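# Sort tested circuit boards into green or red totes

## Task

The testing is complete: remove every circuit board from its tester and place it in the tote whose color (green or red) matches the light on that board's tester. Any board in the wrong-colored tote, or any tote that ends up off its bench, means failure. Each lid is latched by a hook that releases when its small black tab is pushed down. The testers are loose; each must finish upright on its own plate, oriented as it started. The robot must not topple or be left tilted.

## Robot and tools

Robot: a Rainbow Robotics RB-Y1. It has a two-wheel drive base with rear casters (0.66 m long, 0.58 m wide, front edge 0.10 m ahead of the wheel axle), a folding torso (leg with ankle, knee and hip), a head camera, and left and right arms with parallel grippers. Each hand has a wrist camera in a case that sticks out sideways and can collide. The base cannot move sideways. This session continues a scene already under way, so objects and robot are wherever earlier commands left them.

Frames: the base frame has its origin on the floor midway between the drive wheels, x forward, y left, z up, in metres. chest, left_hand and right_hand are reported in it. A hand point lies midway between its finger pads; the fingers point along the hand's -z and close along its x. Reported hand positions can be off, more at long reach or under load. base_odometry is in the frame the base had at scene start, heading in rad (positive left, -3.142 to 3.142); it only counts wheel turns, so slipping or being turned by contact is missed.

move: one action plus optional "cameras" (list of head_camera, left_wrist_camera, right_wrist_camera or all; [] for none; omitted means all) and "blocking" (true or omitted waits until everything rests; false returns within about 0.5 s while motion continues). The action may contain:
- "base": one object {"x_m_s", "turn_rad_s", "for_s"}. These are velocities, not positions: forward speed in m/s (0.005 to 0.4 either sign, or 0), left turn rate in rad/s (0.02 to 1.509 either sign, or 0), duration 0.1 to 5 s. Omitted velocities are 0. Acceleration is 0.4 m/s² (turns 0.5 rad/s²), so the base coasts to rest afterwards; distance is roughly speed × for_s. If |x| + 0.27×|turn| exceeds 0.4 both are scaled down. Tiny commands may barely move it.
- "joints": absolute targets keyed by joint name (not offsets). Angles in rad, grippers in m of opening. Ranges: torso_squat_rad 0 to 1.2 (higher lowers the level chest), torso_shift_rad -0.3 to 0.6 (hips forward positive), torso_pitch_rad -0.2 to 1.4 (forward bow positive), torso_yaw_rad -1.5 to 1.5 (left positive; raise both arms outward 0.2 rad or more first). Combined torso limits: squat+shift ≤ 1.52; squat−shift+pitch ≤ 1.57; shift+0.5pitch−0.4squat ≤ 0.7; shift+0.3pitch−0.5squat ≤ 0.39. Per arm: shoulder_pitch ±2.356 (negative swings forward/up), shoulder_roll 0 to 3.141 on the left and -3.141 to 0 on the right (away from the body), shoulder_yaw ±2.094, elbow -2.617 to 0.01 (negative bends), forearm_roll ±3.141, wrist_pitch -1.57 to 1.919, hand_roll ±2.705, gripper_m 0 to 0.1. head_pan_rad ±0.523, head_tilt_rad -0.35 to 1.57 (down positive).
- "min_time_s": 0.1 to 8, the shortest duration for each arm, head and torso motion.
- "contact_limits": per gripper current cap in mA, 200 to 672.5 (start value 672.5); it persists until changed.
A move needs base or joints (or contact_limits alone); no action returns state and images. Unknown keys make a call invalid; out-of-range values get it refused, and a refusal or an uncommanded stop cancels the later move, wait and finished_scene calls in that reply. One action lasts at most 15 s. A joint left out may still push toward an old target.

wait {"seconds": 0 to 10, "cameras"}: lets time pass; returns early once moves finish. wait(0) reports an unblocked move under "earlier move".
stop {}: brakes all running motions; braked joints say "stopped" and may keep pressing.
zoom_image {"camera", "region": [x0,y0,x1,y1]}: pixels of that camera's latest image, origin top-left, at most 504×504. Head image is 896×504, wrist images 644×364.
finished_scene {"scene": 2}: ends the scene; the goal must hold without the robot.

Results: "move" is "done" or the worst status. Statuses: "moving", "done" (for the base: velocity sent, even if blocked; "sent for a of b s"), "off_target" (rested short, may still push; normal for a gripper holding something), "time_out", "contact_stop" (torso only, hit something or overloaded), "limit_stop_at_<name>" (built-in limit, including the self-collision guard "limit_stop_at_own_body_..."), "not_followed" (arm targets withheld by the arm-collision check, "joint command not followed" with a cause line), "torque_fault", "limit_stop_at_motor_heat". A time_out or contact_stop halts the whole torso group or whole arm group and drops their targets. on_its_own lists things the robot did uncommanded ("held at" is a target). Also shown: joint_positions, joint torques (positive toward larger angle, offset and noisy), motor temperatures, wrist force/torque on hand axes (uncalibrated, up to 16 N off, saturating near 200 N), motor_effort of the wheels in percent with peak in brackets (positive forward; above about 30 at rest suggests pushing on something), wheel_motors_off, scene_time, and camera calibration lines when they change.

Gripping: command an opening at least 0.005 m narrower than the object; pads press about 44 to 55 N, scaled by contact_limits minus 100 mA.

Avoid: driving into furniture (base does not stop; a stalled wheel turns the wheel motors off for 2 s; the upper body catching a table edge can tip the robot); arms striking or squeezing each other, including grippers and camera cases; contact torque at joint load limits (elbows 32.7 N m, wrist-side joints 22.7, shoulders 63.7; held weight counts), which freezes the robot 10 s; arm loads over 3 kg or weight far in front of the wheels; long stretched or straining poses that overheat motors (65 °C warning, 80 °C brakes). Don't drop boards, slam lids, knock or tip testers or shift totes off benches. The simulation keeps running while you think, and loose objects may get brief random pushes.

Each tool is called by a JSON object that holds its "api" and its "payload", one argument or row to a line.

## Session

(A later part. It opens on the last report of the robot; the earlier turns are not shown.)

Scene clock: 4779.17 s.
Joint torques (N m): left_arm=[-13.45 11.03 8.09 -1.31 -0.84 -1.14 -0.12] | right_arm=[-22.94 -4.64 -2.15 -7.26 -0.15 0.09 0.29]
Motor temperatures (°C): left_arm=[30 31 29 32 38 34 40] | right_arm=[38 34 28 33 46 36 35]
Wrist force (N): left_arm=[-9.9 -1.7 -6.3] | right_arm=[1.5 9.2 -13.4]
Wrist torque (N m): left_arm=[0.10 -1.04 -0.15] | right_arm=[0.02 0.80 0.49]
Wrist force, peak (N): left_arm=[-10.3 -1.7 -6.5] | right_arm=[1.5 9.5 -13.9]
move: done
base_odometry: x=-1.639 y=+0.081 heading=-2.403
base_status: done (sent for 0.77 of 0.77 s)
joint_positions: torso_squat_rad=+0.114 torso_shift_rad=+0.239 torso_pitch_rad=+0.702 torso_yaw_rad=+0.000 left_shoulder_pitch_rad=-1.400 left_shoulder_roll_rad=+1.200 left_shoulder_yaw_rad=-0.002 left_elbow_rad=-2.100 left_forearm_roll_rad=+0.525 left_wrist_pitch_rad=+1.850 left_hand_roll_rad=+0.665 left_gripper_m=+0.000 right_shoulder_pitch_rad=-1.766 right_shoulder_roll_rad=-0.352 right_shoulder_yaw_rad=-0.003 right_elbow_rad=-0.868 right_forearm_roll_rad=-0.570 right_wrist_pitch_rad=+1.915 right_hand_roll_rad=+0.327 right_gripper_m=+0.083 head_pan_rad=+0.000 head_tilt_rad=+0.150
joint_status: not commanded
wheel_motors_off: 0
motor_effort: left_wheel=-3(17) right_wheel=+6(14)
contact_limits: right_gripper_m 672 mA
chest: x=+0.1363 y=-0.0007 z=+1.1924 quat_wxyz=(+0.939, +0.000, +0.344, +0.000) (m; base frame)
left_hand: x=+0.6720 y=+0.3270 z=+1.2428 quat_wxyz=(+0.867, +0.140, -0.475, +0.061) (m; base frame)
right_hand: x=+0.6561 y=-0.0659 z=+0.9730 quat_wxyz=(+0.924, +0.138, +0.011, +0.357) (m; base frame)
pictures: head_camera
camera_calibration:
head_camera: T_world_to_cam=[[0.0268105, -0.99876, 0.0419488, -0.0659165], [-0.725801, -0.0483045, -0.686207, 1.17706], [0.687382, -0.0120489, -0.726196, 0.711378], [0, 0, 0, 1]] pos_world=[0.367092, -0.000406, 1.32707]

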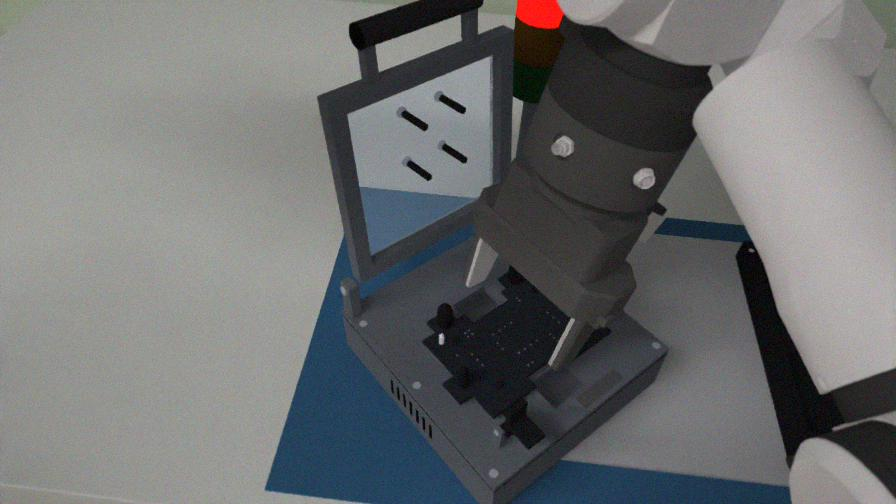

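{"api": "move", "payload": {
  "joints": {"right_shoulder_pitch_rad":-1.831,"right_shoulder_roll_rad":-0.348,"right_elbow_rad":-0.65,"right_forearm_roll_rad":-0.547,"right_wrist_pitch_rad":1.8425,"right_hand_roll_rad":0.385},
  "min_time_s": 4,
  "cameras": ["head_camera","right_wrist_camera"]
}}

{"api": "zoom_image", "payload": {
  "camera": "head_camera",
  "region": [360, 200, 660, 500]
}}

Scene clock: 4798.10 s.
Joint torques (N m): left_arm=[-13.52 11.2 8.02 -1.22 -0.97 -1.1 -0.18] | right_arm=[-26.43 -11.18 -1.81 -7.96 2.82 -3.33 1.31]
Motor temperatures (°C): left_arm=[30 31 29 32 38 34 40] | right_arm=[38 34 28 33 46 36 35]
Wrist force (N): left_arm=[-9.8 -1.7 -6.3] | right_arm=[-4.2 26.4 -12.4]
Wrist torque (N m): left_arm=[0.09 -1.03 -0.17] | right_arm=[0.42 0.97 -0.42]
Wrist force, peak (N): left_arm=[-10.2 -1.9 -6.6] | right_arm=[-4.6 27.0 -12.5]
move: done
base_odometry: x=-1.639 y=+0.081 heading=-2.403
base_status: not commanded
joint_positions: torso_squat_rad=+0.114 torso_shift_rad=+0.238 torso_pitch_rad=+0.702 torso_yaw_rad=+0.000 left_shoulder_pitch_rad=-1.400 left_shoulder_roll_rad=+1.200 left_shoulder_yaw_rad=-0.002 left_elbow_rad=-2.100 left_forearm_roll_rad=+0.525 left_wrist_pitch_rad=+1.850 left_hand_roll_rad=+0.665 left_gripper_m=+0.000 right_shoulder_pitch_rad=-1.831 right_shoulder_roll_rad=-0.347 right_shoulder_yaw_rad=-0.003 right_elbow_rad=-0.650 right_forearm_roll_rad=-0.548 right_wrist_pitch_rad=+1.843 right_hand_roll_rad=+0.385 right_gripper_m=+0.083 head_pan_rad=+0.000 head_tilt_rad=+0.150
joint_status: all done
wheel_motors_off: 0
motor_effort: left_wheel=-3(5) right_wheel=+7(8)
contact_limits: right_gripper_m 672 mA
chest: x=+0.1361 y=-0.0007 z=+1.1925 quat_wxyz=(+0.939, +0.000, +0.344, +0.000) (m; base frame)
left_hand: x=+0.6718 y=+0.3271 z=+1.2431 quat_wxyz=(+0.867, +0.140, -0.475, +0.061) (m; base frame)
right_hand: x=+0.6552 y=-0.0699 z=+0.9521 quat_wxyz=(+0.925, +0.141, +0.043, +0.351) (m; base frame)
pictures: head_camera, right_wrist_camera
camera_calibration:
head_camera: T_world_to_cam=[[0.0269048, -0.998755, 0.042013, -0.0659306], [-0.725602, -0.0484206, -0.686409, 1.17719], [0.687589, -0.012017, -0.726001, 0.711325], [0, 0, 0, 1]] pos_world=[0.366846, -0.000300245, 1.32723]
right_wrist_camera: T_world_to_cam=[[-0.765945, -0.642205, -0.0300003, 0.487964], [-0.483653, 0.544844, 0.685, -0.263976], [-0.423565, 0.539183, -0.727925, 1.07995], [0, 0, 0, 1]] pos_world=[0.703512, -0.125093, 0.981586]

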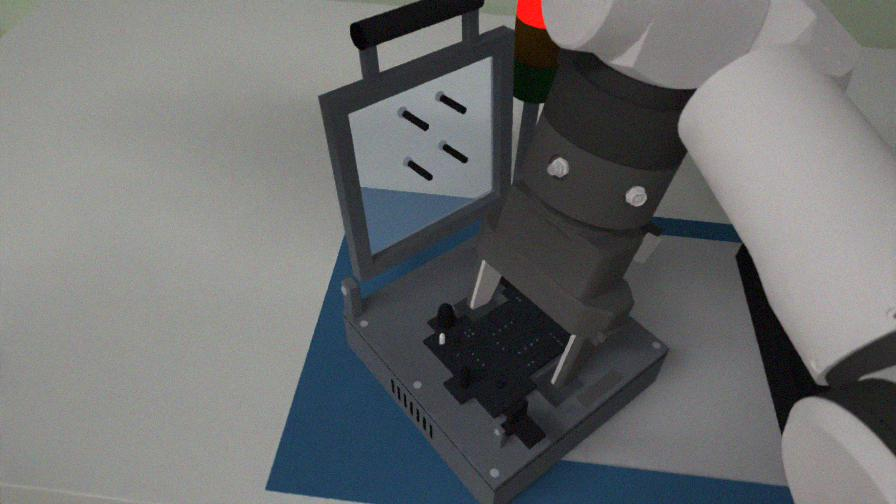

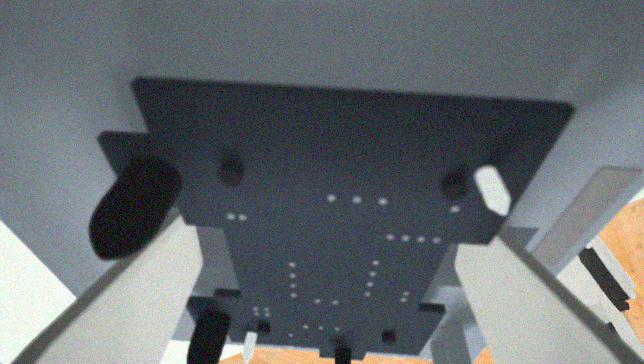

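Scaled by 1.680 from the camera's 896x504 image, which has a finer 1280x720 frame.

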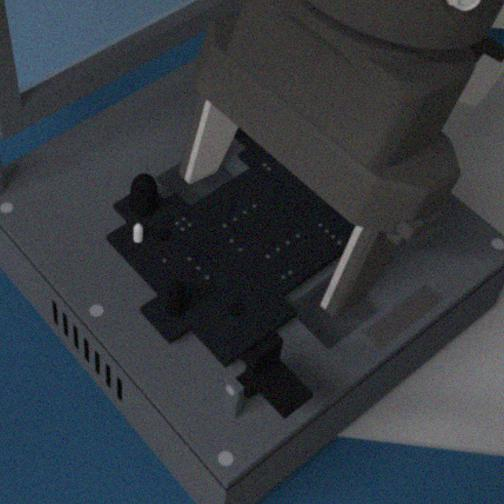

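{"api": "move", "payload": {
  "joints": {"right_gripper_m":0.045},
  "cameras": ["right_wrist_camera"]
}}

Scene clock: 4808.97 s.
Joint torques (N m): left_arm=[-13.35 11.36 8.02 -1.14 -0.93 -1.13 -0.12] | right_arm=[-27.47 -7.33 -2.07 -10.23 -0.43 -5.43 0.82]
Motor temperatures (°C): left_arm=[30 31 29 32 38 34 40] | right_arm=[38 34 28 33 46 36 35]
Wrist force (N): left_arm=[-10.1 -1.9 -6.5] | right_arm=[-16.0 18.0 -10.5]
Wrist torque (N m): left_arm=[0.12 -1.06 -0.17] | right_arm=[0.11 1.31 0.01]
Wrist force, peak (N): left_arm=[-10.2 -1.8 -6.7] | right_arm=[-28.6 22.3 -4.8]
move: off_target
base_odometry: x=-1.639 y=+0.081 heading=-2.403
base_status: not commanded
joint_positions: torso_squat_rad=+0.114 torso_shift_rad=+0.238 torso_pitch_rad=+0.702 torso_yaw_rad=+0.000 left_shoulder_pitch_rad=-1.400 left_shoulder_roll_rad=+1.200 left_shoulder_yaw_rad=-0.002 left_elbow_rad=-2.100 left_forearm_roll_rad=+0.525 left_wrist_pitch_rad=+1.850 left_hand_roll_rad=+0.665 left_gripper_m=+0.000 right_shoulder_pitch_rad=-1.831 right_shoulder_roll_rad=-0.348 right_shoulder_yaw_rad=-0.003 right_elbow_rad=-0.649 right_forearm_roll_rad=-0.547 right_wrist_pitch_rad=+1.844 right_hand_roll_rad=+0.385 right_gripper_m=+0.067 head_pan_rad=+0.000 head_tilt_rad=+0.150
joint_status: right_gripper_m off_target (ended at +0.067, target +0.045)
wheel_motors_off: 0
motor_effort: left_wheel=-4(6) right_wheel=+13(15)
contact_limits: right_gripper_m 672 mA
chest: x=+0.1359 y=-0.0008 z=+1.1926 quat_wxyz=(+0.939, +0.000, +0.344, +0.000) (m; base frame)
left_hand: x=+0.6717 y=+0.3268 z=+1.2433 quat_wxyz=(+0.867, +0.140, -0.475, +0.061) (m; base frame)
right_hand: x=+0.6551 y=-0.0710 z=+0.9520 quat_wxyz=(+0.925, +0.140, +0.043, +0.350) (m; base frame)
pictures: right_wrist_camera
camera_calibration:
right_wrist_camera: T_world_to_cam=[[-0.766699, -0.641367, -0.028658, 0.486463], [-0.482664, 0.546399, 0.684458, -0.263475], [-0.42333, 0.538606, -0.728488, 1.08077], [0, 0, 0, 1]] pos_world=[0.703324, -0.126146, 0.981609]

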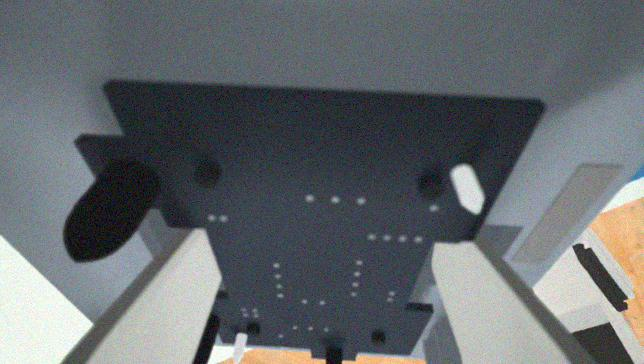

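{"api": "move", "payload": {
  "joints": {"right_gripper_m":0.083},
  "cameras": []
}}

{"api": "move", "payload": {
  "joints": {"right_shoulder_pitch_rad":-1.797,"right_shoulder_roll_rad":-0.334,"right_elbow_rad":-0.72,"right_forearm_roll_rad":-0.552,"right_wrist_pitch_rad":1.873,"right_hand_roll_rad":0.365},
  "min_time_s": 2,
  "cameras": ["head_camera","right_wrist_camera"]
}}

Scene clock: 4818.40 s.
Joint torques (N m): left_arm=[-13.42 11.43 7.92 -1.26 -0.91 -1.1 -0.19] | right_arm=[-24.99 -7.46 -1.96 -7.91 0.11 -0.36 0.43]
Motor temperatures (°C): left_arm=[30 31 29 32 38 34 40] | right_arm=[38 34 28 33 46 37 35]
Wrist force (N): left_arm=[-9.9 -1.7 -6.5] | right_arm=[1.8 12.1 -12.3]
Wrist torque (N m): left_arm=[0.10 -1.05 -0.15] | right_arm=[0.05 0.87 0.36]
Wrist force, peak (N): left_arm=[-10.1 -2.0 -6.6] | right_arm=[-17.6 18.8 -8.8]
move: done
base_odometry: x=-1.639 y=+0.081 heading=-2.403
base_status: not commanded
joint_positions: torso_squat_rad=+0.114 torso_shift_rad=+0.238 torso_pitch_rad=+0.702 torso_yaw_rad=+0.000 left_shoulder_pitch_rad=-1.400 left_shoulder_roll_rad=+1.200 left_shoulder_yaw_rad=-0.002 left_elbow_rad=-2.100 left_forearm_roll_rad=+0.525 left_wrist_pitch_rad=+1.850 left_hand_roll_rad=+0.665 left_gripper_m=+0.000 right_shoulder_pitch_rad=-1.831 right_shoulder_roll_rad=-0.348 right_shoulder_yaw_rad=-0.003 right_elbow_rad=-0.650 right_forearm_roll_rad=-0.547 right_wrist_pitch_rad=+1.843 right_hand_roll_rad=+0.385 right_gripper_m=+0.083 head_pan_rad=+0.000 head_tilt_rad=+0.150
joint_status: all done
wheel_motors_off: 0
motor_effort: left_wheel=-3(6) right_wheel=+10(16)
contact_limits: right_gripper_m 672 mA
chest: x=+0.1361 y=-0.0007 z=+1.1925 quat_wxyz=(+0.939, +0.000, +0.344, +0.000) (m; base frame)
left_hand: x=+0.6719 y=+0.3270 z=+1.2430 quat_wxyz=(+0.867, +0.140, -0.475, +0.061) (m; base frame)
right_hand: x=+0.6558 y=-0.0705 z=+0.9522 quat_wxyz=(+0.925, +0.140, +0.042, +0.350) (m; base frame)
pictures: none
No camera images: "cameras" was empty.

Scene clock: 4820.70 s.
Joint torques (N m): left_arm=[-13.51 11.39 7.9 -1.2 -0.89 -1.04 -0.09] | right_arm=[-22.39 -4.2 -2.23 -8.1 -0.82 0.32 -0.36]
Motor temperatures (°C): left_arm=[30 31 29 32 38 34 40] | right_arm=[38 34 28 33 46 36 35]
Wrist force (N): left_arm=[-9.9 -1.5 -6.4] | right_arm=[1.9 8.9 -13.2]
Wrist torque (N m): left_arm=[0.08 -1.06 -0.16] | right_arm=[0.04 0.82 0.51]
Wrist force, peak (N): left_arm=[-10.3 -1.6 -6.6] | right_arm=[2.8 11.3 -14.0]
move: done
base_odometry: x=-1.639 y=+0.081 heading=-2.403
base_status: not commanded
joint_positions: torso_squat_rad=+0.114 torso_shift_rad=+0.238 torso_pitch_rad=+0.702 torso_yaw_rad=+0.000 left_shoulder_pitch_rad=-1.400 left_shoulder_roll_rad=+1.200 left_shoulder_yaw_rad=-0.002 left_elbow_rad=-2.100 left_forearm_roll_rad=+0.525 left_wrist_pitch_rad=+1.850 left_hand_roll_rad=+0.665 left_gripper_m=+0.000 right_shoulder_pitch_rad=-1.798 right_shoulder_roll_rad=-0.335 right_shoulder_yaw_rad=-0.003 right_elbow_rad=-0.720 right_forearm_roll_rad=-0.552 right_wrist_pitch_rad=+1.873 right_hand_roll_rad=+0.365 right_gripper_m=+0.083 head_pan_rad=+0.000 head_tilt_rad=+0.150
joint_status: all done
wheel_motors_off: 0
motor_effort: left_wheel=-5(6) right_wheel=+8(11)
contact_limits: right_gripper_m 672 mA
chest: x=+0.1362 y=-0.0007 z=+1.1925 quat_wxyz=(+0.939, +0.000, +0.344, +0.000) (m; base frame)
left_hand: x=+0.6719 y=+0.3270 z=+1.2430 quat_wxyz=(+0.867, +0.140, -0.475, +0.061) (m; base frame)
right_hand: x=+0.6489 y=-0.0645 z=+0.9517 quat_wxyz=(+0.923, +0.143, +0.044, +0.355) (m; base frame)
pictures: head_camera, right_wrist_camera
camera_calibration:
head_camera: T_world_to_cam=[[0.0268449, -0.998756, 0.0420165, -0.06595], [-0.72568, -0.0483781, -0.68633, 1.17716], [0.687509, -0.0120661, -0.726076, 0.711314], [0, 0, 0, 1]] pos_world=[0.366976, -0.000336445, 1.32716]
right_wrist_camera: T_world_to_cam=[[-0.759594, -0.649642, -0.0313376, 0.483303], [-0.487715, 0.53706, 0.688259, -0.27063], [-0.430292, 0.538081, -0.724788, 1.07542], [0, 0, 0, 1]] pos_world=[0.697868, -0.119344, 0.980859]

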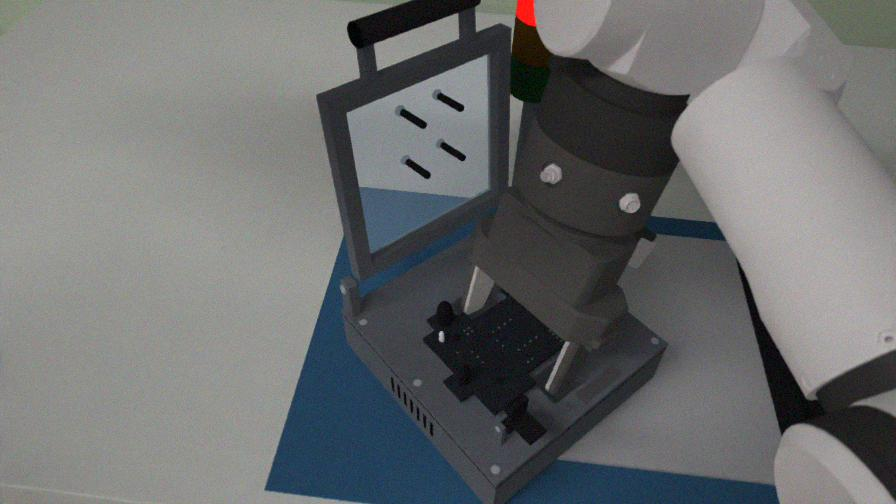

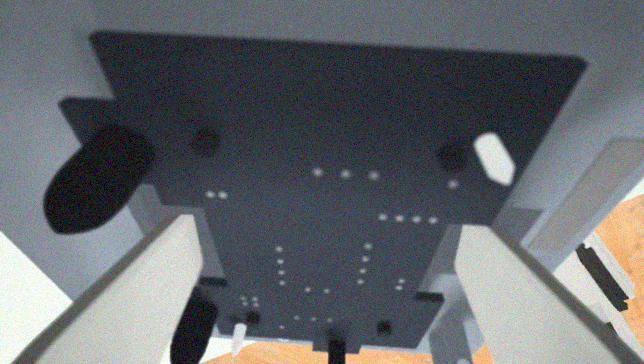

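{"api": "move", "payload": {
  "joints": {"right_gripper_m":0.045},
  "cameras": ["head_camera","right_wrist_camera"]
}}

Scene clock: 4853.47 s.
Joint torques (N m): left_arm=[-13.49 11.31 7.95 -1.21 -0.94 -1.13 -0.13] | right_arm=[-22.33 -5.62 -2.27 -6.74 -0.25 1.82 -0.31]
Motor temperatures (°C): left_arm=[30 31 29 32 38 34 40] | right_arm=[38 34 28 33 46 36 35]
Wrist force (N): left_arm=[-10.0 -1.7 -6.4] | right_arm=[9.0 8.3 -14.1]
Wrist torque (N m): left_arm=[0.09 -1.05 -0.17] | right_arm=[-0.02 0.51 0.36]
Wrist force, peak (N): left_arm=[-10.1 -2.0 -6.6] | right_arm=[11.9 7.6 -16.9]
move: off_target
base_odometry: x=-1.639 y=+0.081 heading=-2.403
base_status: not commanded
joint_positions: torso_squat_rad=+0.114 torso_shift_rad=+0.239 torso_pitch_rad=+0.702 torso_yaw_rad=+0.000 left_shoulder_pitch_rad=-1.400 left_shoulder_roll_rad=+1.200 left_shoulder_yaw_rad=-0.002 left_elbow_rad=-2.100 left_forearm_roll_rad=+0.525 left_wrist_pitch_rad=+1.850 left_hand_roll_rad=+0.665 left_gripper_m=+0.000 right_shoulder_pitch_rad=-1.798 right_shoulder_roll_rad=-0.334 right_shoulder_yaw_rad=-0.003 right_elbow_rad=-0.720 right_forearm_roll_rad=-0.552 right_wrist_pitch_rad=+1.873 right_hand_roll_rad=+0.365 right_gripper_m=+0.062 head_pan_rad=+0.000 head_tilt_rad=+0.150
joint_status: right_gripper_m off_target (ended at +0.062, target +0.045)
wheel_motors_off: 0
motor_effort: left_wheel=-6(6) right_wheel=+6(10)
contact_limits: right_gripper_m 672 mA
chest: x=+0.1363 y=-0.0007 z=+1.1924 quat_wxyz=(+0.939, +0.000, +0.344, +0.000) (m; base frame)
left_hand: x=+0.6720 y=+0.3271 z=+1.2428 quat_wxyz=(+0.867, +0.140, -0.475, +0.061) (m; base frame)
right_hand: x=+0.6491 y=-0.0642 z=+0.9516 quat_wxyz=(+0.923, +0.143, +0.043, +0.355) (m; base frame)
pictures: head_camera, right_wrist_camera
camera_calibration:
head_camera: T_world_to_cam=[[0.0269104, -0.998755, 0.0420064, -0.065928], [-0.725784, -0.0484169, -0.686217, 1.17709], [0.687397, -0.0120212, -0.726183, 0.711349], [0, 0, 0, 1]] pos_world=[0.367105, -0.000303805, 1.32708]
right_wrist_camera: T_world_to_cam=[[-0.759386, -0.649857, -0.031919, 0.484004], [-0.488117, 0.536576, 0.688352, -0.270544], [-0.430204, 0.538305, -0.724674, 1.07509], [0, 0, 0, 1]] pos_world=[0.697998, -0.119027, 0.980772]

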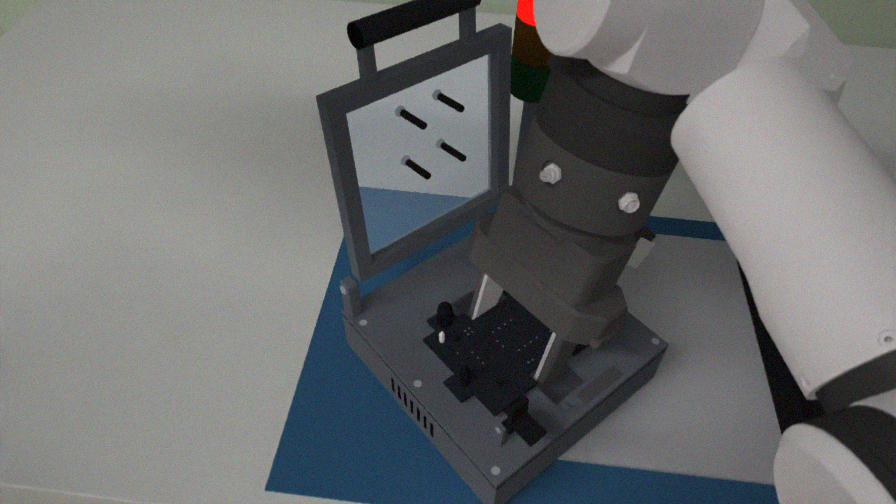

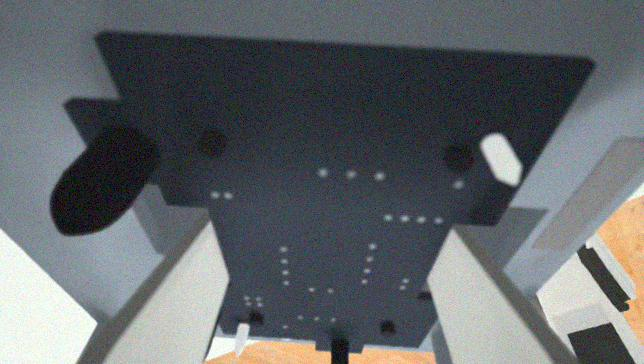

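{"api": "move", "payload": {
  "joints": {"torso_pitch_rad":0.65,"right_wrist_pitch_rad":1.905},
  "min_time_s": 2,
  "cameras": ["head_camera","right_wrist_camera"]
}}

Scene clock: 4872.60 s.
Joint torques (N m): left_arm=[-13.63 10.67 7.79 -0.99 -0.91 -1.17 -0.13] | right_arm=[-25.93 -5.87 -2.92 -8.01 -0.81 0.27 -0.03]
Motor temperatures (°C): left_arm=[30 31 29 32 38 34 40] | right_arm=[38 34 28 33 46 36 35]
Wrist force (N): left_arm=[-10.0 -1.8 -6.2] | right_arm=[1.9 9.3 -13.5]
Wrist torque (N m): left_arm=[0.09 -1.05 -0.15] | right_arm=[0.02 0.83 0.50]
Wrist force, peak (N): left_arm=[-10.4 -1.7 -6.7] | right_arm=[0.9 0.6 -43.2]
move: done
base_odometry: x=-1.639 y=+0.081 heading=-2.403
base_status: not commanded
joint_positions: torso_squat_rad=+0.114 torso_shift_rad=+0.239 torso_pitch_rad=+0.650 torso_yaw_rad=+0.000 left_shoulder_pitch_rad=-1.400 left_shoulder_roll_rad=+1.200 left_shoulder_yaw_rad=-0.002 left_elbow_rad=-2.100 left_forearm_roll_rad=+0.525 left_wrist_pitch_rad=+1.850 left_hand_roll_rad=+0.665 left_gripper_m=+0.000 right_shoulder_pitch_rad=-1.797 right_shoulder_roll_rad=-0.334 right_shoulder_yaw_rad=-0.003 right_elbow_rad=-0.720 right_forearm_roll_rad=-0.552 right_wrist_pitch_rad=+1.905 right_hand_roll_rad=+0.365 right_gripper_m=+0.045 head_pan_rad=+0.000 head_tilt_rad=+0.150
joint_status: all done
wheel_motors_off: 0
on_its_own: right_gripper_m moved -0.017 to your old target +0.045
motor_effort: left_wheel=-6(8) right_wheel=+7(14)
contact_limits: right_gripper_m 672 mA
chest: x=+0.1235 y=-0.0007 z=+1.2026 quat_wxyz=(+0.948, +0.000, +0.319, +0.000) (m; base frame)
left_hand: x=+0.6559 y=+0.3270 z=+1.2812 quat_wxyz=(+0.854, +0.138, -0.498, +0.065) (m; base frame)
right_hand: x=+0.6412 y=-0.0673 z=+0.9890 quat_wxyz=(+0.922, +0.133, +0.036, +0.361) (m; base frame)
pictures: head_camera, right_wrist_camera
camera_calibration:
head_camera: T_world_to_cam=[[0.0245302, -0.998759, 0.0433509, -0.0673869], [-0.688639, -0.0483165, -0.723493, 1.21508], [0.72469, -0.0121057, -0.688969, 0.678155], [0, 0, 0, 1]] pos_world=[0.346954, -0.00038512, 1.34925]
right_wrist_camera: T_world_to_cam=[[-0.753024, -0.656692, -0.0413609, 0.481952], [-0.50802, 0.540291, 0.670821, -0.268148], [-0.418176, 0.526157, -0.740465, 1.10761], [0, 0, 0, 1]] pos_world=[0.689872, -0.121402, 1.01996]

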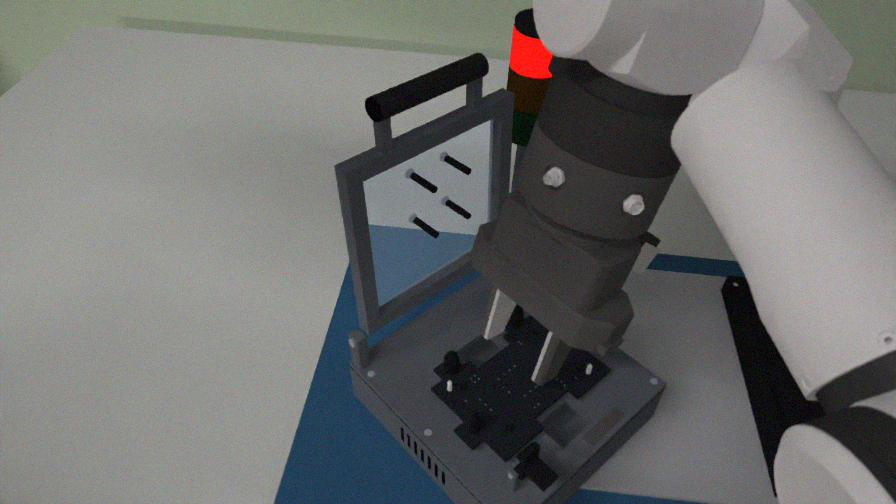

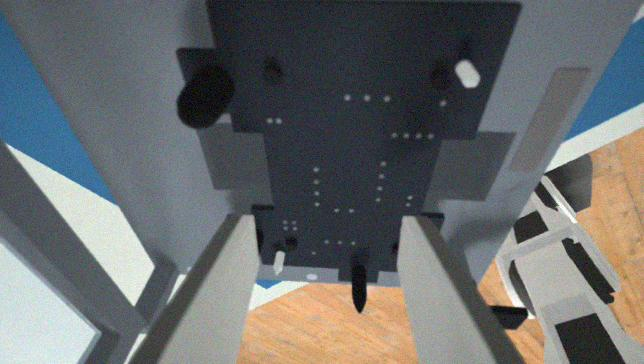

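{"api": "move", "payload": {
  "joints": {"right_gripper_m":0.083},
  "cameras": []
}}

{"api": "move", "payload": {
  "joints": {"torso_pitch_rad":0.702,"right_wrist_pitch_rad":1.873},
  "min_time_s": 2,
  "cameras": ["head_camera","right_wrist_camera"]
}}

{"api": "move", "payload": {
  "joints": {"right_shoulder_pitch_rad":-1.790,"right_elbow_rad":-0.717,"right_wrist_pitch_rad":1.863},
  "cameras": ["right_wrist_camera"]
}}

Scene clock: 4885.27 s.
Joint torques (N m): left_arm=[-13.87 11.04 7.65 -0.96 -0.96 -1.1 -0.17] | right_arm=[-25.9 -6.13 -2.81 -8.07 -0.83 0.26 -0.13]
Motor temperatures (°C): left_arm=[30 31 29 32 38 34 40] | right_arm=[38 34 28 33 46 36 35]
Wrist force (N): left_arm=[-10.0 -1.6 -6.2] | right_arm=[1.8 9.1 -13.2]
Wrist torque (N m): left_arm=[0.08 -1.07 -0.15] | right_arm=[0.02 0.81 0.52]
Wrist force, peak (N): left_arm=[-10.3 -1.7 -6.5] | right_arm=[1.7 9.7 -13.6]
move: done
base_odometry: x=-1.639 y=+0.081 heading=-2.403
base_status: not commanded
joint_positions: torso_squat_rad=+0.114 torso_shift_rad=+0.239 torso_pitch_rad=+0.650 torso_yaw_rad=+0.000 left_shoulder_pitch_rad=-1.400 left_shoulder_roll_rad=+1.200 left_shoulder_yaw_rad=-0.002 left_elbow_rad=-2.100 left_forearm_roll_rad=+0.525 left_wrist_pitch_rad=+1.850 left_hand_roll_rad=+0.665 left_gripper_m=+0.000 right_shoulder_pitch_rad=-1.797 right_shoulder_roll_rad=-0.334 right_shoulder_yaw_rad=-0.003 right_elbow_rad=-0.720 right_forearm_roll_rad=-0.552 right_wrist_pitch_rad=+1.905 right_hand_roll_rad=+0.365 right_gripper_m=+0.083 head_pan_rad=+0.000 head_tilt_rad=+0.150
joint_status: all done
wheel_motors_off: 0
motor_effort: left_wheel=-7(8) right_wheel=+7(9)
contact_limits: right_gripper_m 672 mA
chest: x=+0.1235 y=-0.0007 z=+1.2026 quat_wxyz=(+0.948, +0.000, +0.319, +0.000) (m; base frame)
left_hand: x=+0.6559 y=+0.3270 z=+1.2812 quat_wxyz=(+0.854, +0.138, -0.498, +0.065) (m; base frame)
right_hand: x=+0.6412 y=-0.0673 z=+0.9890 quat_wxyz=(+0.922, +0.133, +0.036, +0.361) (m; base frame)
pictures: none
No camera images: "cameras" was empty.

Scene clock: 4887.57 s.
Joint torques (N m): left_arm=[-13.51 11.19 7.83 -1.38 -0.95 -1.09 -0.14] | right_arm=[-22.89 -3.74 -2.92 -8.11 -0.93 -5.49 -0.11]
Motor temperatures (°C): left_arm=[30 31 29 32 38 34 40] | right_arm=[38 34 28 33 46 36 35]
Wrist force (N): left_arm=[-9.8 -1.7 -6.0] | right_arm=[-14.9 16.2 6.0]
Wrist torque (N m): left_arm=[0.10 -1.05 -0.16] | right_arm=[0.11 2.02 0.21]
Wrist force, peak (N): left_arm=[-10.1 -1.9 -6.5] | right_arm=[-15.1 16.4 6.2]
move: done
base_odometry: x=-1.639 y=+0.081 heading=-2.403
base_status: not commanded
joint_positions: torso_squat_rad=+0.114 torso_shift_rad=+0.238 torso_pitch_rad=+0.696 torso_yaw_rad=+0.000 left_shoulder_pitch_rad=-1.400 left_shoulder_roll_rad=+1.200 left_shoulder_yaw_rad=-0.002 left_elbow_rad=-2.100 left_forearm_roll_rad=+0.525 left_wrist_pitch_rad=+1.850 left_hand_roll_rad=+0.665 left_gripper_m=+0.000 right_shoulder_pitch_rad=-1.798 right_shoulder_roll_rad=-0.335 right_shoulder_yaw_rad=-0.003 right_elbow_rad=-0.720 right_forearm_roll_rad=-0.552 right_wrist_pitch_rad=+1.874 right_hand_roll_rad=+0.365 right_gripper_m=+0.083 head_pan_rad=+0.000 head_tilt_rad=+0.150
joint_status: all done
wheel_motors_off: 0
motor_effort: left_wheel=-6(8) right_wheel=+6(9)
contact_limits: right_gripper_m 672 mA
chest: x=+0.1344 y=-0.0008 z=+1.1938 quat_wxyz=(+0.940, +0.000, +0.341, +0.000) (m; base frame)
left_hand: x=+0.6699 y=+0.3269 z=+1.2478 quat_wxyz=(+0.865, +0.139, -0.478, +0.061) (m; base frame)
right_hand: x=+0.6484 y=-0.0649 z=+0.9563 quat_wxyz=(+0.923, +0.141, +0.041, +0.356) (m; base frame)
pictures: head_camera, right_wrist_camera
camera_calibration:
head_camera: T_world_to_cam=[[0.0263723, -0.998761, 0.0422016, -0.0661785], [-0.721233, -0.0482421, -0.691011, 1.18177], [0.692191, -0.0122136, -0.721611, 0.707559], [0, 0, 0, 1]] pos_world=[0.364311, -0.000443563, 1.32999]
right_wrist_camera: T_world_to_cam=[[-0.759349, -0.64976, -0.0346624, 0.485763], [-0.491258, 0.537552, 0.685349, -0.268769], [-0.42668, 0.537447, -0.727389, 1.07882], [0, 0, 0, 1]] pos_world=[0.697137, -0.119699, 0.985757]

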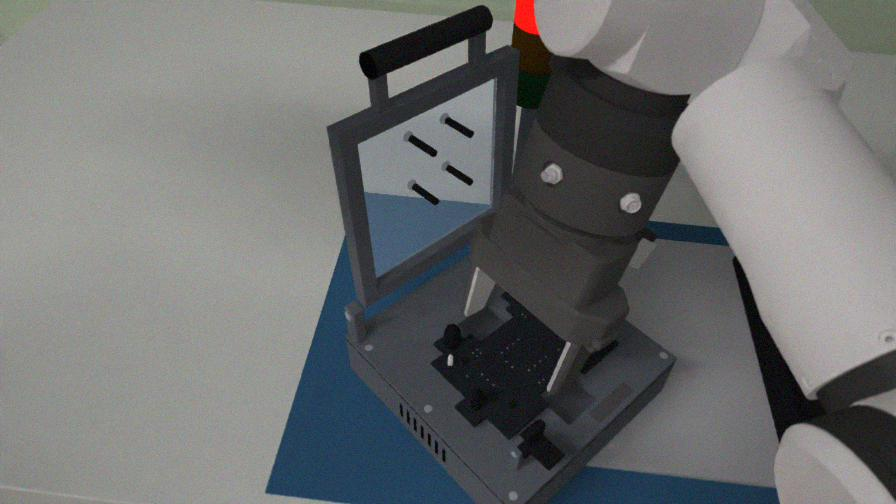

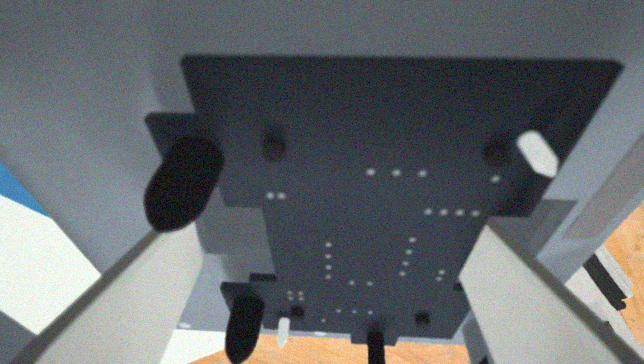

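Scene clock: 4888.30 s.
Joint torques (N m): left_arm=[-13.59 11.23 7.76 -1.33 -0.94 -1.13 -0.2] | right_arm=[-13.91 -2.5 -1.45 -4.67 0.34 -7.83 0.44]
Motor temperatures (°C): left_arm=[30 31 29 32 38 34 40] | right_arm=[38 34 28 33 46 36 35]
Wrist force (N): left_arm=[-10.3 -1.9 -6.7] | right_arm=[-17.9 26.0 27.9]
Wrist torque (N m): left_arm=[0.12 -1.08 -0.16] | right_arm=[0.17 3.11 -0.20]
Wrist force, peak (N): left_arm=[-10.3 -1.9 -6.7] | right_arm=[-21.6 31.8 34.0]
move: done
base_odometry: x=-1.639 y=+0.081 heading=-2.403
base_status: not commanded
joint_positions: torso_squat_rad=+0.114 torso_shift_rad=+0.238 torso_pitch_rad=+0.695 torso_yaw_rad=+0.000 left_shoulder_pitch_rad=-1.400 left_shoulder_roll_rad=+1.200 left_shoulder_yaw_rad=-0.002 left_elbow_rad=-2.100 left_forearm_roll_rad=+0.525 left_wrist_pitch_rad=+1.850 left_hand_roll_rad=+0.665 left_gripper_m=+0.000 right_shoulder_pitch_rad=-1.793 right_shoulder_roll_rad=-0.335 right_shoulder_yaw_rad=-0.003 right_elbow_rad=-0.718 right_forearm_roll_rad=-0.552 right_wrist_pitch_rad=+1.865 right_hand_roll_rad=+0.365 right_gripper_m=+0.083 head_pan_rad=+0.000 head_tilt_rad=+0.150
joint_status: all done
wheel_motors_off: 0
motor_effort: left_wheel=-7(8) right_wheel=+13(16)
contact_limits: right_gripper_m 672 mA
chest: x=+0.1337 y=-0.0008 z=+1.1941 quat_wxyz=(+0.940, +0.000, +0.340, +0.000) (m; base frame)
left_hand: x=+0.6692 y=+0.3268 z=+1.2486 quat_wxyz=(+0.865, +0.139, -0.478, +0.062) (m; base frame)
right_hand: x=+0.6486 y=-0.0654 z=+0.9543 quat_wxyz=(+0.924, +0.142, +0.039, +0.354) (m; base frame)
pictures: right_wrist_camera
camera_calibration:
right_wrist_camera: T_world_to_cam=[[-0.762496, -0.645855, -0.0383472, 0.491406], [-0.490675, 0.538624, 0.684925, -0.266988], [-0.421708, 0.541069, -0.727603, 1.07496], [0, 0, 0, 1]] pos_world=[0.697011, -0.120446, 0.983858]

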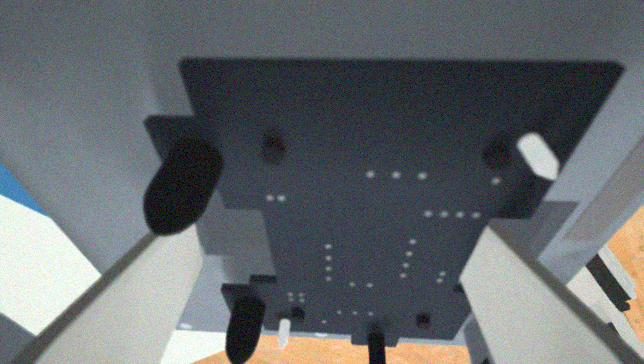

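{"api": "move", "payload": {
  "joints": {"right_shoulder_pitch_rad":-1.823,"right_elbow_rad":-0.727},
  "cameras": []
}}

{"api": "move", "payload": {
  "joints": {"right_shoulder_pitch_rad":-1.775,"right_shoulder_roll_rad":-0.346,"right_elbow_rad":-0.79,"right_wrist_pitch_rad":1.90,"right_hand_roll_rad":0.35,"torso_pitch_rad":0.702},
  "cameras": ["head_camera","right_wrist_camera"]
}}

Scene clock: 4898.57 s.
Joint torques (N m): left_arm=[-13.47 11.23 7.99 -1.21 -0.94 -1.14 -0.2] | right_arm=[-25.35 -4.63 -2.55 -8.02 -0.84 -0.32 0.51]
Motor temperatures (°C): left_arm=[30 31 29 32 38 34 40] | right_arm=[38 34 28 33 46 37 35]
Wrist force (N): left_arm=[-9.9 -2.1 -6.4] | right_arm=[1.7 9.1 -13.3]
Wrist torque (N m): left_arm=[0.12 -1.06 -0.16] | right_arm=[0.01 0.81 0.50]
Wrist force, peak (N): left_arm=[-10.3 -2.1 -7.1] | right_arm=[-17.9 25.3 26.8]
move: done
base_odometry: x=-1.639 y=+0.081 heading=-2.403
base_status: not commanded
joint_positions: torso_squat_rad=+0.114 torso_shift_rad=+0.239 torso_pitch_rad=+0.697 torso_yaw_rad=+0.000 left_shoulder_pitch_rad=-1.400 left_shoulder_roll_rad=+1.200 left_shoulder_yaw_rad=-0.002 left_elbow_rad=-2.100 left_forearm_roll_rad=+0.525 left_wrist_pitch_rad=+1.850 left_hand_roll_rad=+0.665 left_gripper_m=+0.000 right_shoulder_pitch_rad=-1.823 right_shoulder_roll_rad=-0.334 right_shoulder_yaw_rad=-0.003 right_elbow_rad=-0.727 right_forearm_roll_rad=-0.552 right_wrist_pitch_rad=+1.863 right_hand_roll_rad=+0.365 right_gripper_m=+0.083 head_pan_rad=+0.000 head_tilt_rad=+0.150
joint_status: all done
wheel_motors_off: 0
motor_effort: left_wheel=-6(13) right_wheel=+7(17)
contact_limits: right_gripper_m 672 mA
chest: x=+0.1349 y=-0.0007 z=+1.1935 quat_wxyz=(+0.940, +0.000, +0.341, +0.000) (m; base frame)
left_hand: x=+0.6704 y=+0.3270 z=+1.2469 quat_wxyz=(+0.865, +0.139, -0.477, +0.061) (m; base frame)
right_hand: x=+0.6581 y=-0.0583 z=+0.9690 quat_wxyz=(+0.922, +0.140, +0.021, +0.361) (m; base frame)
pictures: none
No camera images: "cameras" was empty.

Scene clock: 4899.20 s.
Joint torques (N m): left_arm=[-13.61 11.29 8.1 -1.25 -1 -1.12 -0.1] | right_arm=[-23.69 -6.32 -2.52 -7.93 -0.61 -0.09 -0.18]
Motor temperatures (°C): left_arm=[30 31 29 32 38 34 40] | right_arm=[38 34 28 33 46 37 35]
Wrist force (N): left_arm=[-10.0 -1.9 -6.3] | right_arm=[2.1 9.1 -13.4]
Wrist torque (N m): left_arm=[0.14 -1.07 -0.15] | right_arm=[0.03 0.86 0.49]
Wrist force, peak (N): left_arm=[-10.0 -2.1 -6.7] | right_arm=[1.5 9.2 -14.2]
move: done
base_odometry: x=-1.639 y=+0.081 heading=-2.403
base_status: not commanded
joint_positions: torso_squat_rad=+0.114 torso_shift_rad=+0.239 torso_pitch_rad=+0.697 torso_yaw_rad=+0.000 left_shoulder_pitch_rad=-1.400 left_shoulder_roll_rad=+1.200 left_shoulder_yaw_rad=-0.002 left_elbow_rad=-2.100 left_forearm_roll_rad=+0.525 left_wrist_pitch_rad=+1.850 left_hand_roll_rad=+0.665 left_gripper_m=+0.000 right_shoulder_pitch_rad=-1.775 right_shoulder_roll_rad=-0.346 right_shoulder_yaw_rad=-0.003 right_elbow_rad=-0.790 right_forearm_roll_rad=-0.552 right_wrist_pitch_rad=+1.900 right_hand_roll_rad=+0.350 right_gripper_m=+0.083 head_pan_rad=+0.000 head_tilt_rad=+0.150
joint_status: all done
wheel_motors_off: 0
motor_effort: left_wheel=-6(8) right_wheel=+7(8)
contact_limits: right_gripper_m 672 mA
chest: x=+0.1349 y=-0.0007 z=+1.1935 quat_wxyz=(+0.940, +0.000, +0.341, +0.000) (m; base frame)
left_hand: x=+0.6704 y=+0.3270 z=+1.2469 quat_wxyz=(+0.865, +0.140, -0.477, +0.061) (m; base frame)
right_hand: x=+0.6509 y=-0.0702 z=+0.9621 quat_wxyz=(+0.924, +0.136, +0.032, +0.355) (m; base frame)
pictures: head_camera, right_wrist_camera
camera_calibration:
head_camera: T_world_to_cam=[[0.0265869, -0.998759, 0.0421178, -0.0660808], [-0.721958, -0.0483264, -0.690248, 1.18117], [0.691426, -0.0120557, -0.722346, 0.707954], [0, 0, 0, 1]] pos_world=[0.365014, -0.00038223, 1.32947]
right_wrist_camera: T_world_to_cam=[[-0.761545, -0.646362, -0.0475906, 0.49857], [-0.503087, 0.543249, 0.672149, -0.247836], [-0.408598, 0.535814, -0.738885, 1.0862], [0, 0, 0, 1]] pos_world=[0.698818, -0.125106, 0.992884]

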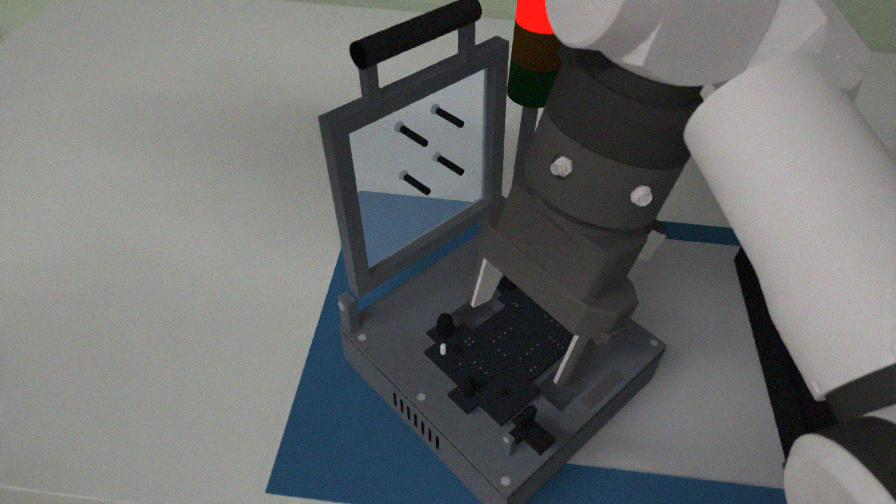

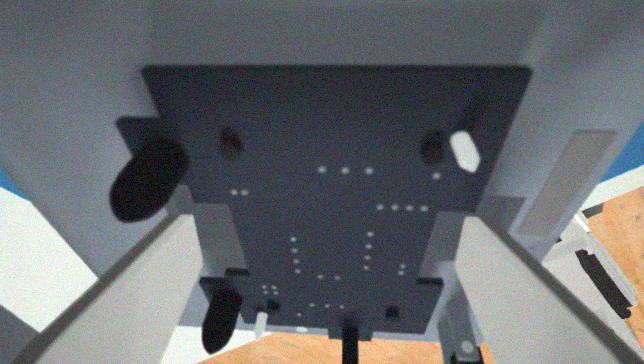

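{"api": "move", "payload": {
  "joints": {"right_shoulder_pitch_rad":-1.741,"right_shoulder_roll_rad":-0.350,"right_elbow_rad":-0.81,"right_wrist_pitch_rad":1.888,"right_hand_roll_rad":0.345},
  "min_time_s": 1.5,
  "cameras": ["right_wrist_camera"]
}}

Scene clock: 4906.93 s.
Joint torques (N m): left_arm=[-13.75 11.32 7.97 -1.25 -0.89 -1.14 -0.14] | right_arm=[-20.05 -10.31 -2.25 -7.27 0.63 -0.91 -0.7]
Motor temperatures (°C): left_arm=[30 31 29 32 38 34 40] | right_arm=[38 34 28 33 46 37 35]
Wrist force (N): left_arm=[-10.2 -1.7 -6.1] | right_arm=[0.7 15.9 -10.9]
Wrist torque (N m): left_arm=[0.09 -1.07 -0.16] | right_arm=[0.11 0.68 0.78]
Wrist force, peak (N): left_arm=[-10.3 -1.8 -6.5] | right_arm=[0.7 15.9 -10.9]
move: done
base_odometry: x=-1.639 y=+0.081 heading=-2.403
base_status: not commanded
joint_positions: torso_squat_rad=+0.114 torso_shift_rad=+0.239 torso_pitch_rad=+0.697 torso_yaw_rad=+0.000 left_shoulder_pitch_rad=-1.400 left_shoulder_roll_rad=+1.200 left_shoulder_yaw_rad=-0.002 left_elbow_rad=-2.100 left_forearm_roll_rad=+0.525 left_wrist_pitch_rad=+1.850 left_hand_roll_rad=+0.665 left_gripper_m=+0.000 right_shoulder_pitch_rad=-1.742 right_shoulder_roll_rad=-0.349 right_shoulder_yaw_rad=-0.003 right_elbow_rad=-0.810 right_forearm_roll_rad=-0.552 right_wrist_pitch_rad=+1.888 right_hand_roll_rad=+0.345 right_gripper_m=+0.083 head_pan_rad=+0.000 head_tilt_rad=+0.150
joint_status: all done
wheel_motors_off: 0
motor_effort: left_wheel=-7(7) right_wheel=+6(8)
contact_limits: right_gripper_m 672 mA
chest: x=+0.1349 y=-0.0007 z=+1.1935 quat_wxyz=(+0.940, +0.000, +0.341, +0.000) (m; base frame)
left_hand: x=+0.6704 y=+0.3270 z=+1.2470 quat_wxyz=(+0.865, +0.140, -0.477, +0.061) (m; base frame)
right_hand: x=+0.6490 y=-0.0750 z=+0.9513 quat_wxyz=(+0.927, +0.136, +0.032, +0.348) (m; base frame)
pictures: right_wrist_camera
camera_calibration:
right_wrist_camera: T_world_to_cam=[[-0.770441, -0.635859, -0.0458671, 0.498423], [-0.494372, 0.550481, 0.672731, -0.244631], [-0.402513, 0.540975, -0.738464, 1.07596], [0, 0, 0, 1]] pos_world=[0.696154, -0.130474, 0.981987]

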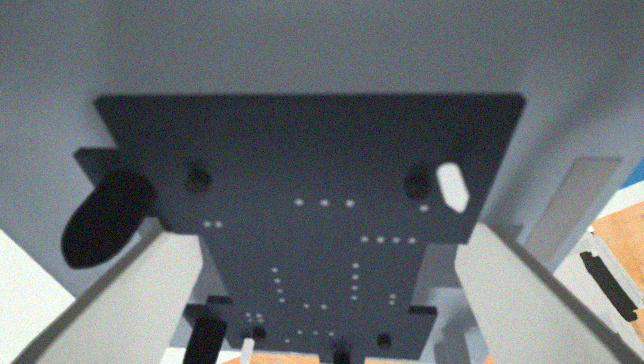

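{"api": "move", "payload": {
  "joints": {"right_shoulder_pitch_rad":-1.722,"right_shoulder_roll_rad":-0.341,"right_elbow_rad":-0.845,"right_wrist_pitch_rad":1.9},
  "min_time_s": 1,
  "cameras": ["right_wrist_camera"]
}}

{"api": "move", "payload": {
  "joints": {"right_gripper_m":0.045},
  "cameras": ["right_wrist_camera"]
}}

Scene clock: 4916.47 s.
Joint torques (N m): left_arm=[-13.33 11.4 8 -1.29 -0.96 -1.11 -0.19] | right_arm=[-21.82 -4.14 -2.28 -8.13 -0.2 0.24 -0.41]
Motor temperatures (°C): left_arm=[30 31 29 32 38 34 40] | right_arm=[38 34 28 33 46 36 35]
Wrist force (N): left_arm=[-10.0 -1.5 -6.4] | right_arm=[2.0 9.0 -13.4]
Wrist torque (N m): left_arm=[0.06 -1.07 -0.16] | right_arm=[0.02 0.83 0.50]
Wrist force, peak (N): left_arm=[-10.5 -1.7 -6.3] | right_arm=[1.2 15.7 -11.5]
move: done
base_odometry: x=-1.639 y=+0.081 heading=-2.403
base_status: not commanded
joint_positions: torso_squat_rad=+0.114 torso_shift_rad=+0.239 torso_pitch_rad=+0.697 torso_yaw_rad=+0.000 left_shoulder_pitch_rad=-1.400 left_shoulder_roll_rad=+1.200 left_shoulder_yaw_rad=-0.002 left_elbow_rad=-2.100 left_forearm_roll_rad=+0.525 left_wrist_pitch_rad=+1.850 left_hand_roll_rad=+0.665 left_gripper_m=+0.000 right_shoulder_pitch_rad=-1.723 right_shoulder_roll_rad=-0.342 right_shoulder_yaw_rad=-0.003 right_elbow_rad=-0.845 right_forearm_roll_rad=-0.552 right_wrist_pitch_rad=+1.900 right_hand_roll_rad=+0.345 right_gripper_m=+0.083 head_pan_rad=+0.000 head_tilt_rad=+0.150
joint_status: all done
wheel_motors_off: 0
motor_effort: left_wheel=-6(8) right_wheel=+6(7)
contact_limits: right_gripper_m 672 mA
chest: x=+0.1349 y=-0.0007 z=+1.1935 quat_wxyz=(+0.940, +0.000, +0.341, +0.000) (m; base frame)
left_hand: x=+0.6704 y=+0.3270 z=+1.2470 quat_wxyz=(+0.865, +0.140, -0.477, +0.061) (m; base frame)
right_hand: x=+0.6451 y=-0.0725 z=+0.9496 quat_wxyz=(+0.924, +0.137, +0.032, +0.355) (m; base frame)
pictures: right_wrist_camera
camera_calibration:
right_wrist_camera: T_world_to_cam=[[-0.762016, -0.645724, -0.0487115, 0.493468], [-0.502487, 0.542179, 0.673461, -0.242861], [-0.408459, 0.537665, -0.737616, 1.07453], [0, 0, 0, 1]] pos_world=[0.692899, -0.127422, 0.980189]

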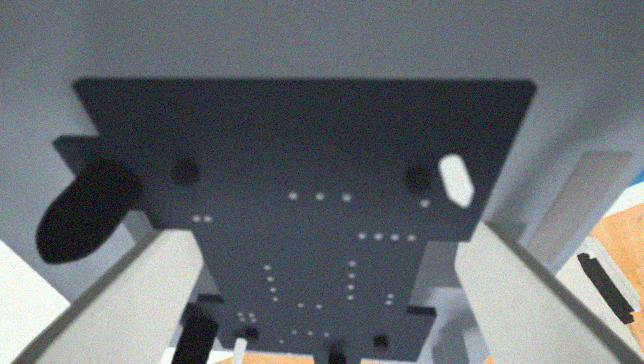

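Scene clock: 4917.40 s.
Joint torques (N m): left_arm=[-13.78 11.31 8.03 -1.26 -0.94 -1.2 -0.15] | right_arm=[-19.48 -8.78 -2.3 -5.05 1.03 4.12 -0.4]
Motor temperatures (°C): left_arm=[30 31 29 32 38 34 40] | right_arm=[38 34 28 33 46 36 35]
Wrist force (N): left_arm=[-9.7 -1.7 -6.4] | right_arm=[18.3 10.0 -14.2]
Wrist torque (N m): left_arm=[0.08 -1.03 -0.15] | right_arm=[-0.06 0.32 0.67]
Wrist force, peak (N): left_arm=[-10.2 -1.7 -6.6] | right_arm=[21.5 12.3 -15.2]
move: off_target
base_odometry: x=-1.639 y=+0.081 heading=-2.403
base_status: not commanded
joint_positions: torso_squat_rad=+0.114 torso_shift_rad=+0.239 torso_pitch_rad=+0.697 torso_yaw_rad=+0.000 left_shoulder_pitch_rad=-1.400 left_shoulder_roll_rad=+1.200 left_shoulder_yaw_rad=-0.002 left_elbow_rad=-2.100 left_forearm_roll_rad=+0.525 left_wrist_pitch_rad=+1.850 left_hand_roll_rad=+0.665 left_gripper_m=+0.000 right_shoulder_pitch_rad=-1.723 right_shoulder_roll_rad=-0.340 right_shoulder_yaw_rad=-0.003 right_elbow_rad=-0.846 right_forearm_roll_rad=-0.552 right_wrist_pitch_rad=+1.899 right_hand_roll_rad=+0.345 right_gripper_m=+0.062 head_pan_rad=+0.000 head_tilt_rad=+0.150
joint_status: right_gripper_m off_target (ended at +0.062, target +0.045)
wheel_motors_off: 0
motor_effort: left_wheel=-5(6) right_wheel=+0(7)
contact_limits: right_gripper_m 672 mA
chest: x=+0.1350 y=-0.0005 z=+1.1935 quat_wxyz=(+0.940, +0.000, +0.341, +0.000) (m; base frame)
left_hand: x=+0.6704 y=+0.3273 z=+1.2468 quat_wxyz=(+0.865, +0.140, -0.477, +0.062) (m; base frame)
right_hand: x=+0.6453 y=-0.0712 z=+0.9498 quat_wxyz=(+0.924, +0.137, +0.031, +0.355) (m; base frame)
pictures: right_wrist_camera
camera_calibration:
right_wrist_camera: T_world_to_cam=[[-0.761058, -0.646694, -0.0507672, 0.495757], [-0.504239, 0.540541, 0.673467, -0.242536], [-0.408086, 0.538147, -0.737472, 1.07383], [0, 0, 0, 1]] pos_world=[0.69322, -0.126175, 0.980429]

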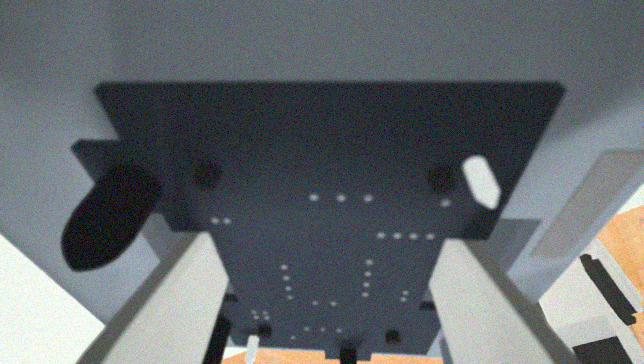

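{"api": "move", "payload": {
  "joints": {"right_shoulder_pitch_rad":-1.757,"right_shoulder_roll_rad":-0.345,"right_elbow_rad":-0.858,"right_wrist_pitch_rad":1.917},
  "min_time_s": 2,
  "cameras": ["head_camera","right_wrist_camera"]
}}

Scene clock: 4925.50 s.
Joint torques (N m): left_arm=[-13.63 11.21 7.95 -1.34 -0.92 -1.1 -0.16] | right_arm=[-39.04 -10.07 -4.24 -14.94 -2.24 -0.25 -0.18]
Motor temperatures (°C): left_arm=[30 31 29 32 38 34 40] | right_arm=[38 34 28 33 46 36 35]
Wrist force (N): left_arm=[-9.9 -1.8 -6.4] | right_arm=[0.5 2.3 -42.0]
Wrist torque (N m): left_arm=[0.11 -1.07 -0.16] | right_arm=[-0.24 1.68 0.29]
Wrist force, peak (N): left_arm=[-10.2 -1.5 -6.6] | right_arm=[0.3 1.7 -42.6]
move: done
base_odometry: x=-1.639 y=+0.081 heading=-2.403
base_status: not commanded
joint_positions: torso_squat_rad=+0.114 torso_shift_rad=+0.239 torso_pitch_rad=+0.698 torso_yaw_rad=+0.000 left_shoulder_pitch_rad=-1.400 left_shoulder_roll_rad=+1.200 left_shoulder_yaw_rad=-0.002 left_elbow_rad=-2.100 left_forearm_roll_rad=+0.525 left_wrist_pitch_rad=+1.850 left_hand_roll_rad=+0.665 left_gripper_m=+0.000 right_shoulder_pitch_rad=-1.753 right_shoulder_roll_rad=-0.344 right_shoulder_yaw_rad=-0.002 right_elbow_rad=-0.856 right_forearm_roll_rad=-0.552 right_wrist_pitch_rad=+1.917 right_hand_roll_rad=+0.345 right_gripper_m=+0.062 head_pan_rad=+0.000 head_tilt_rad=+0.150
joint_status: all done
wheel_motors_off: 0
motor_effort: left_wheel=-4(6) right_wheel=+1(2)
contact_limits: right_gripper_m 672 mA
chest: x=+0.1356 y=-0.0007 z=+1.1932 quat_wxyz=(+0.940, +0.000, +0.342, +0.000) (m; base frame)
left_hand: x=+0.6711 y=+0.3271 z=+1.2459 quat_wxyz=(+0.866, +0.140, -0.477, +0.061) (m; base frame)
right_hand: x=+0.6513 y=-0.0686 z=+0.9657 quat_wxyz=(+0.922, +0.133, +0.022, +0.362) (m; base frame)
pictures: head_camera, right_wrist_camera
camera_calibration:
head_camera: T_world_to_cam=[[0.026755, -0.998756, 0.0420885, -0.066017], [-0.722873, -0.0484116, -0.689282, 1.1804], [0.690462, -0.0119829, -0.723269, 0.708473], [0, 0, 0, 1]] pos_world=[0.365872, -0.000300325, 1.32882]
right_wrist_camera: T_world_to_cam=[[-0.751812, -0.655927, -0.067375, 0.512232], [-0.525718, 0.534603, 0.66168, -0.226699], [-0.397994, 0.532879, -0.746753, 1.08858], [0, 0, 0, 1]] pos_world=[0.699172, -0.122902, 0.997416]

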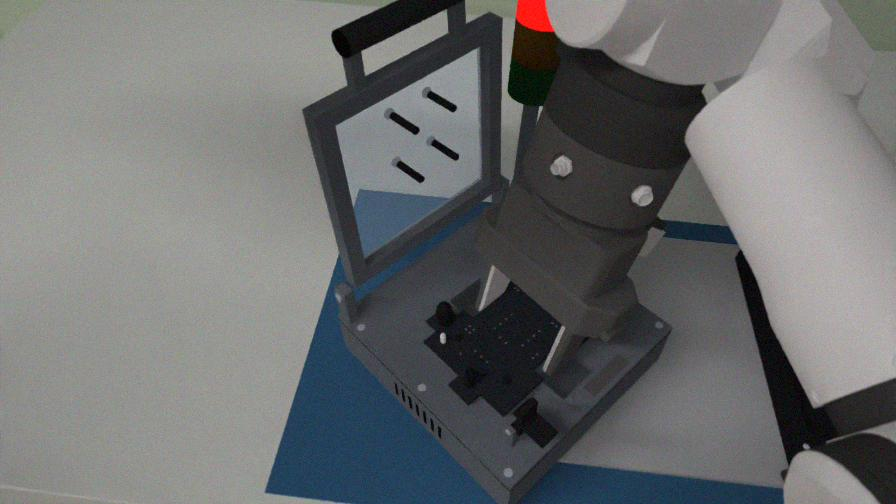

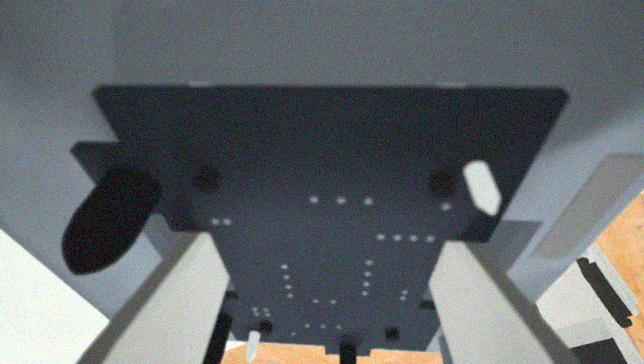

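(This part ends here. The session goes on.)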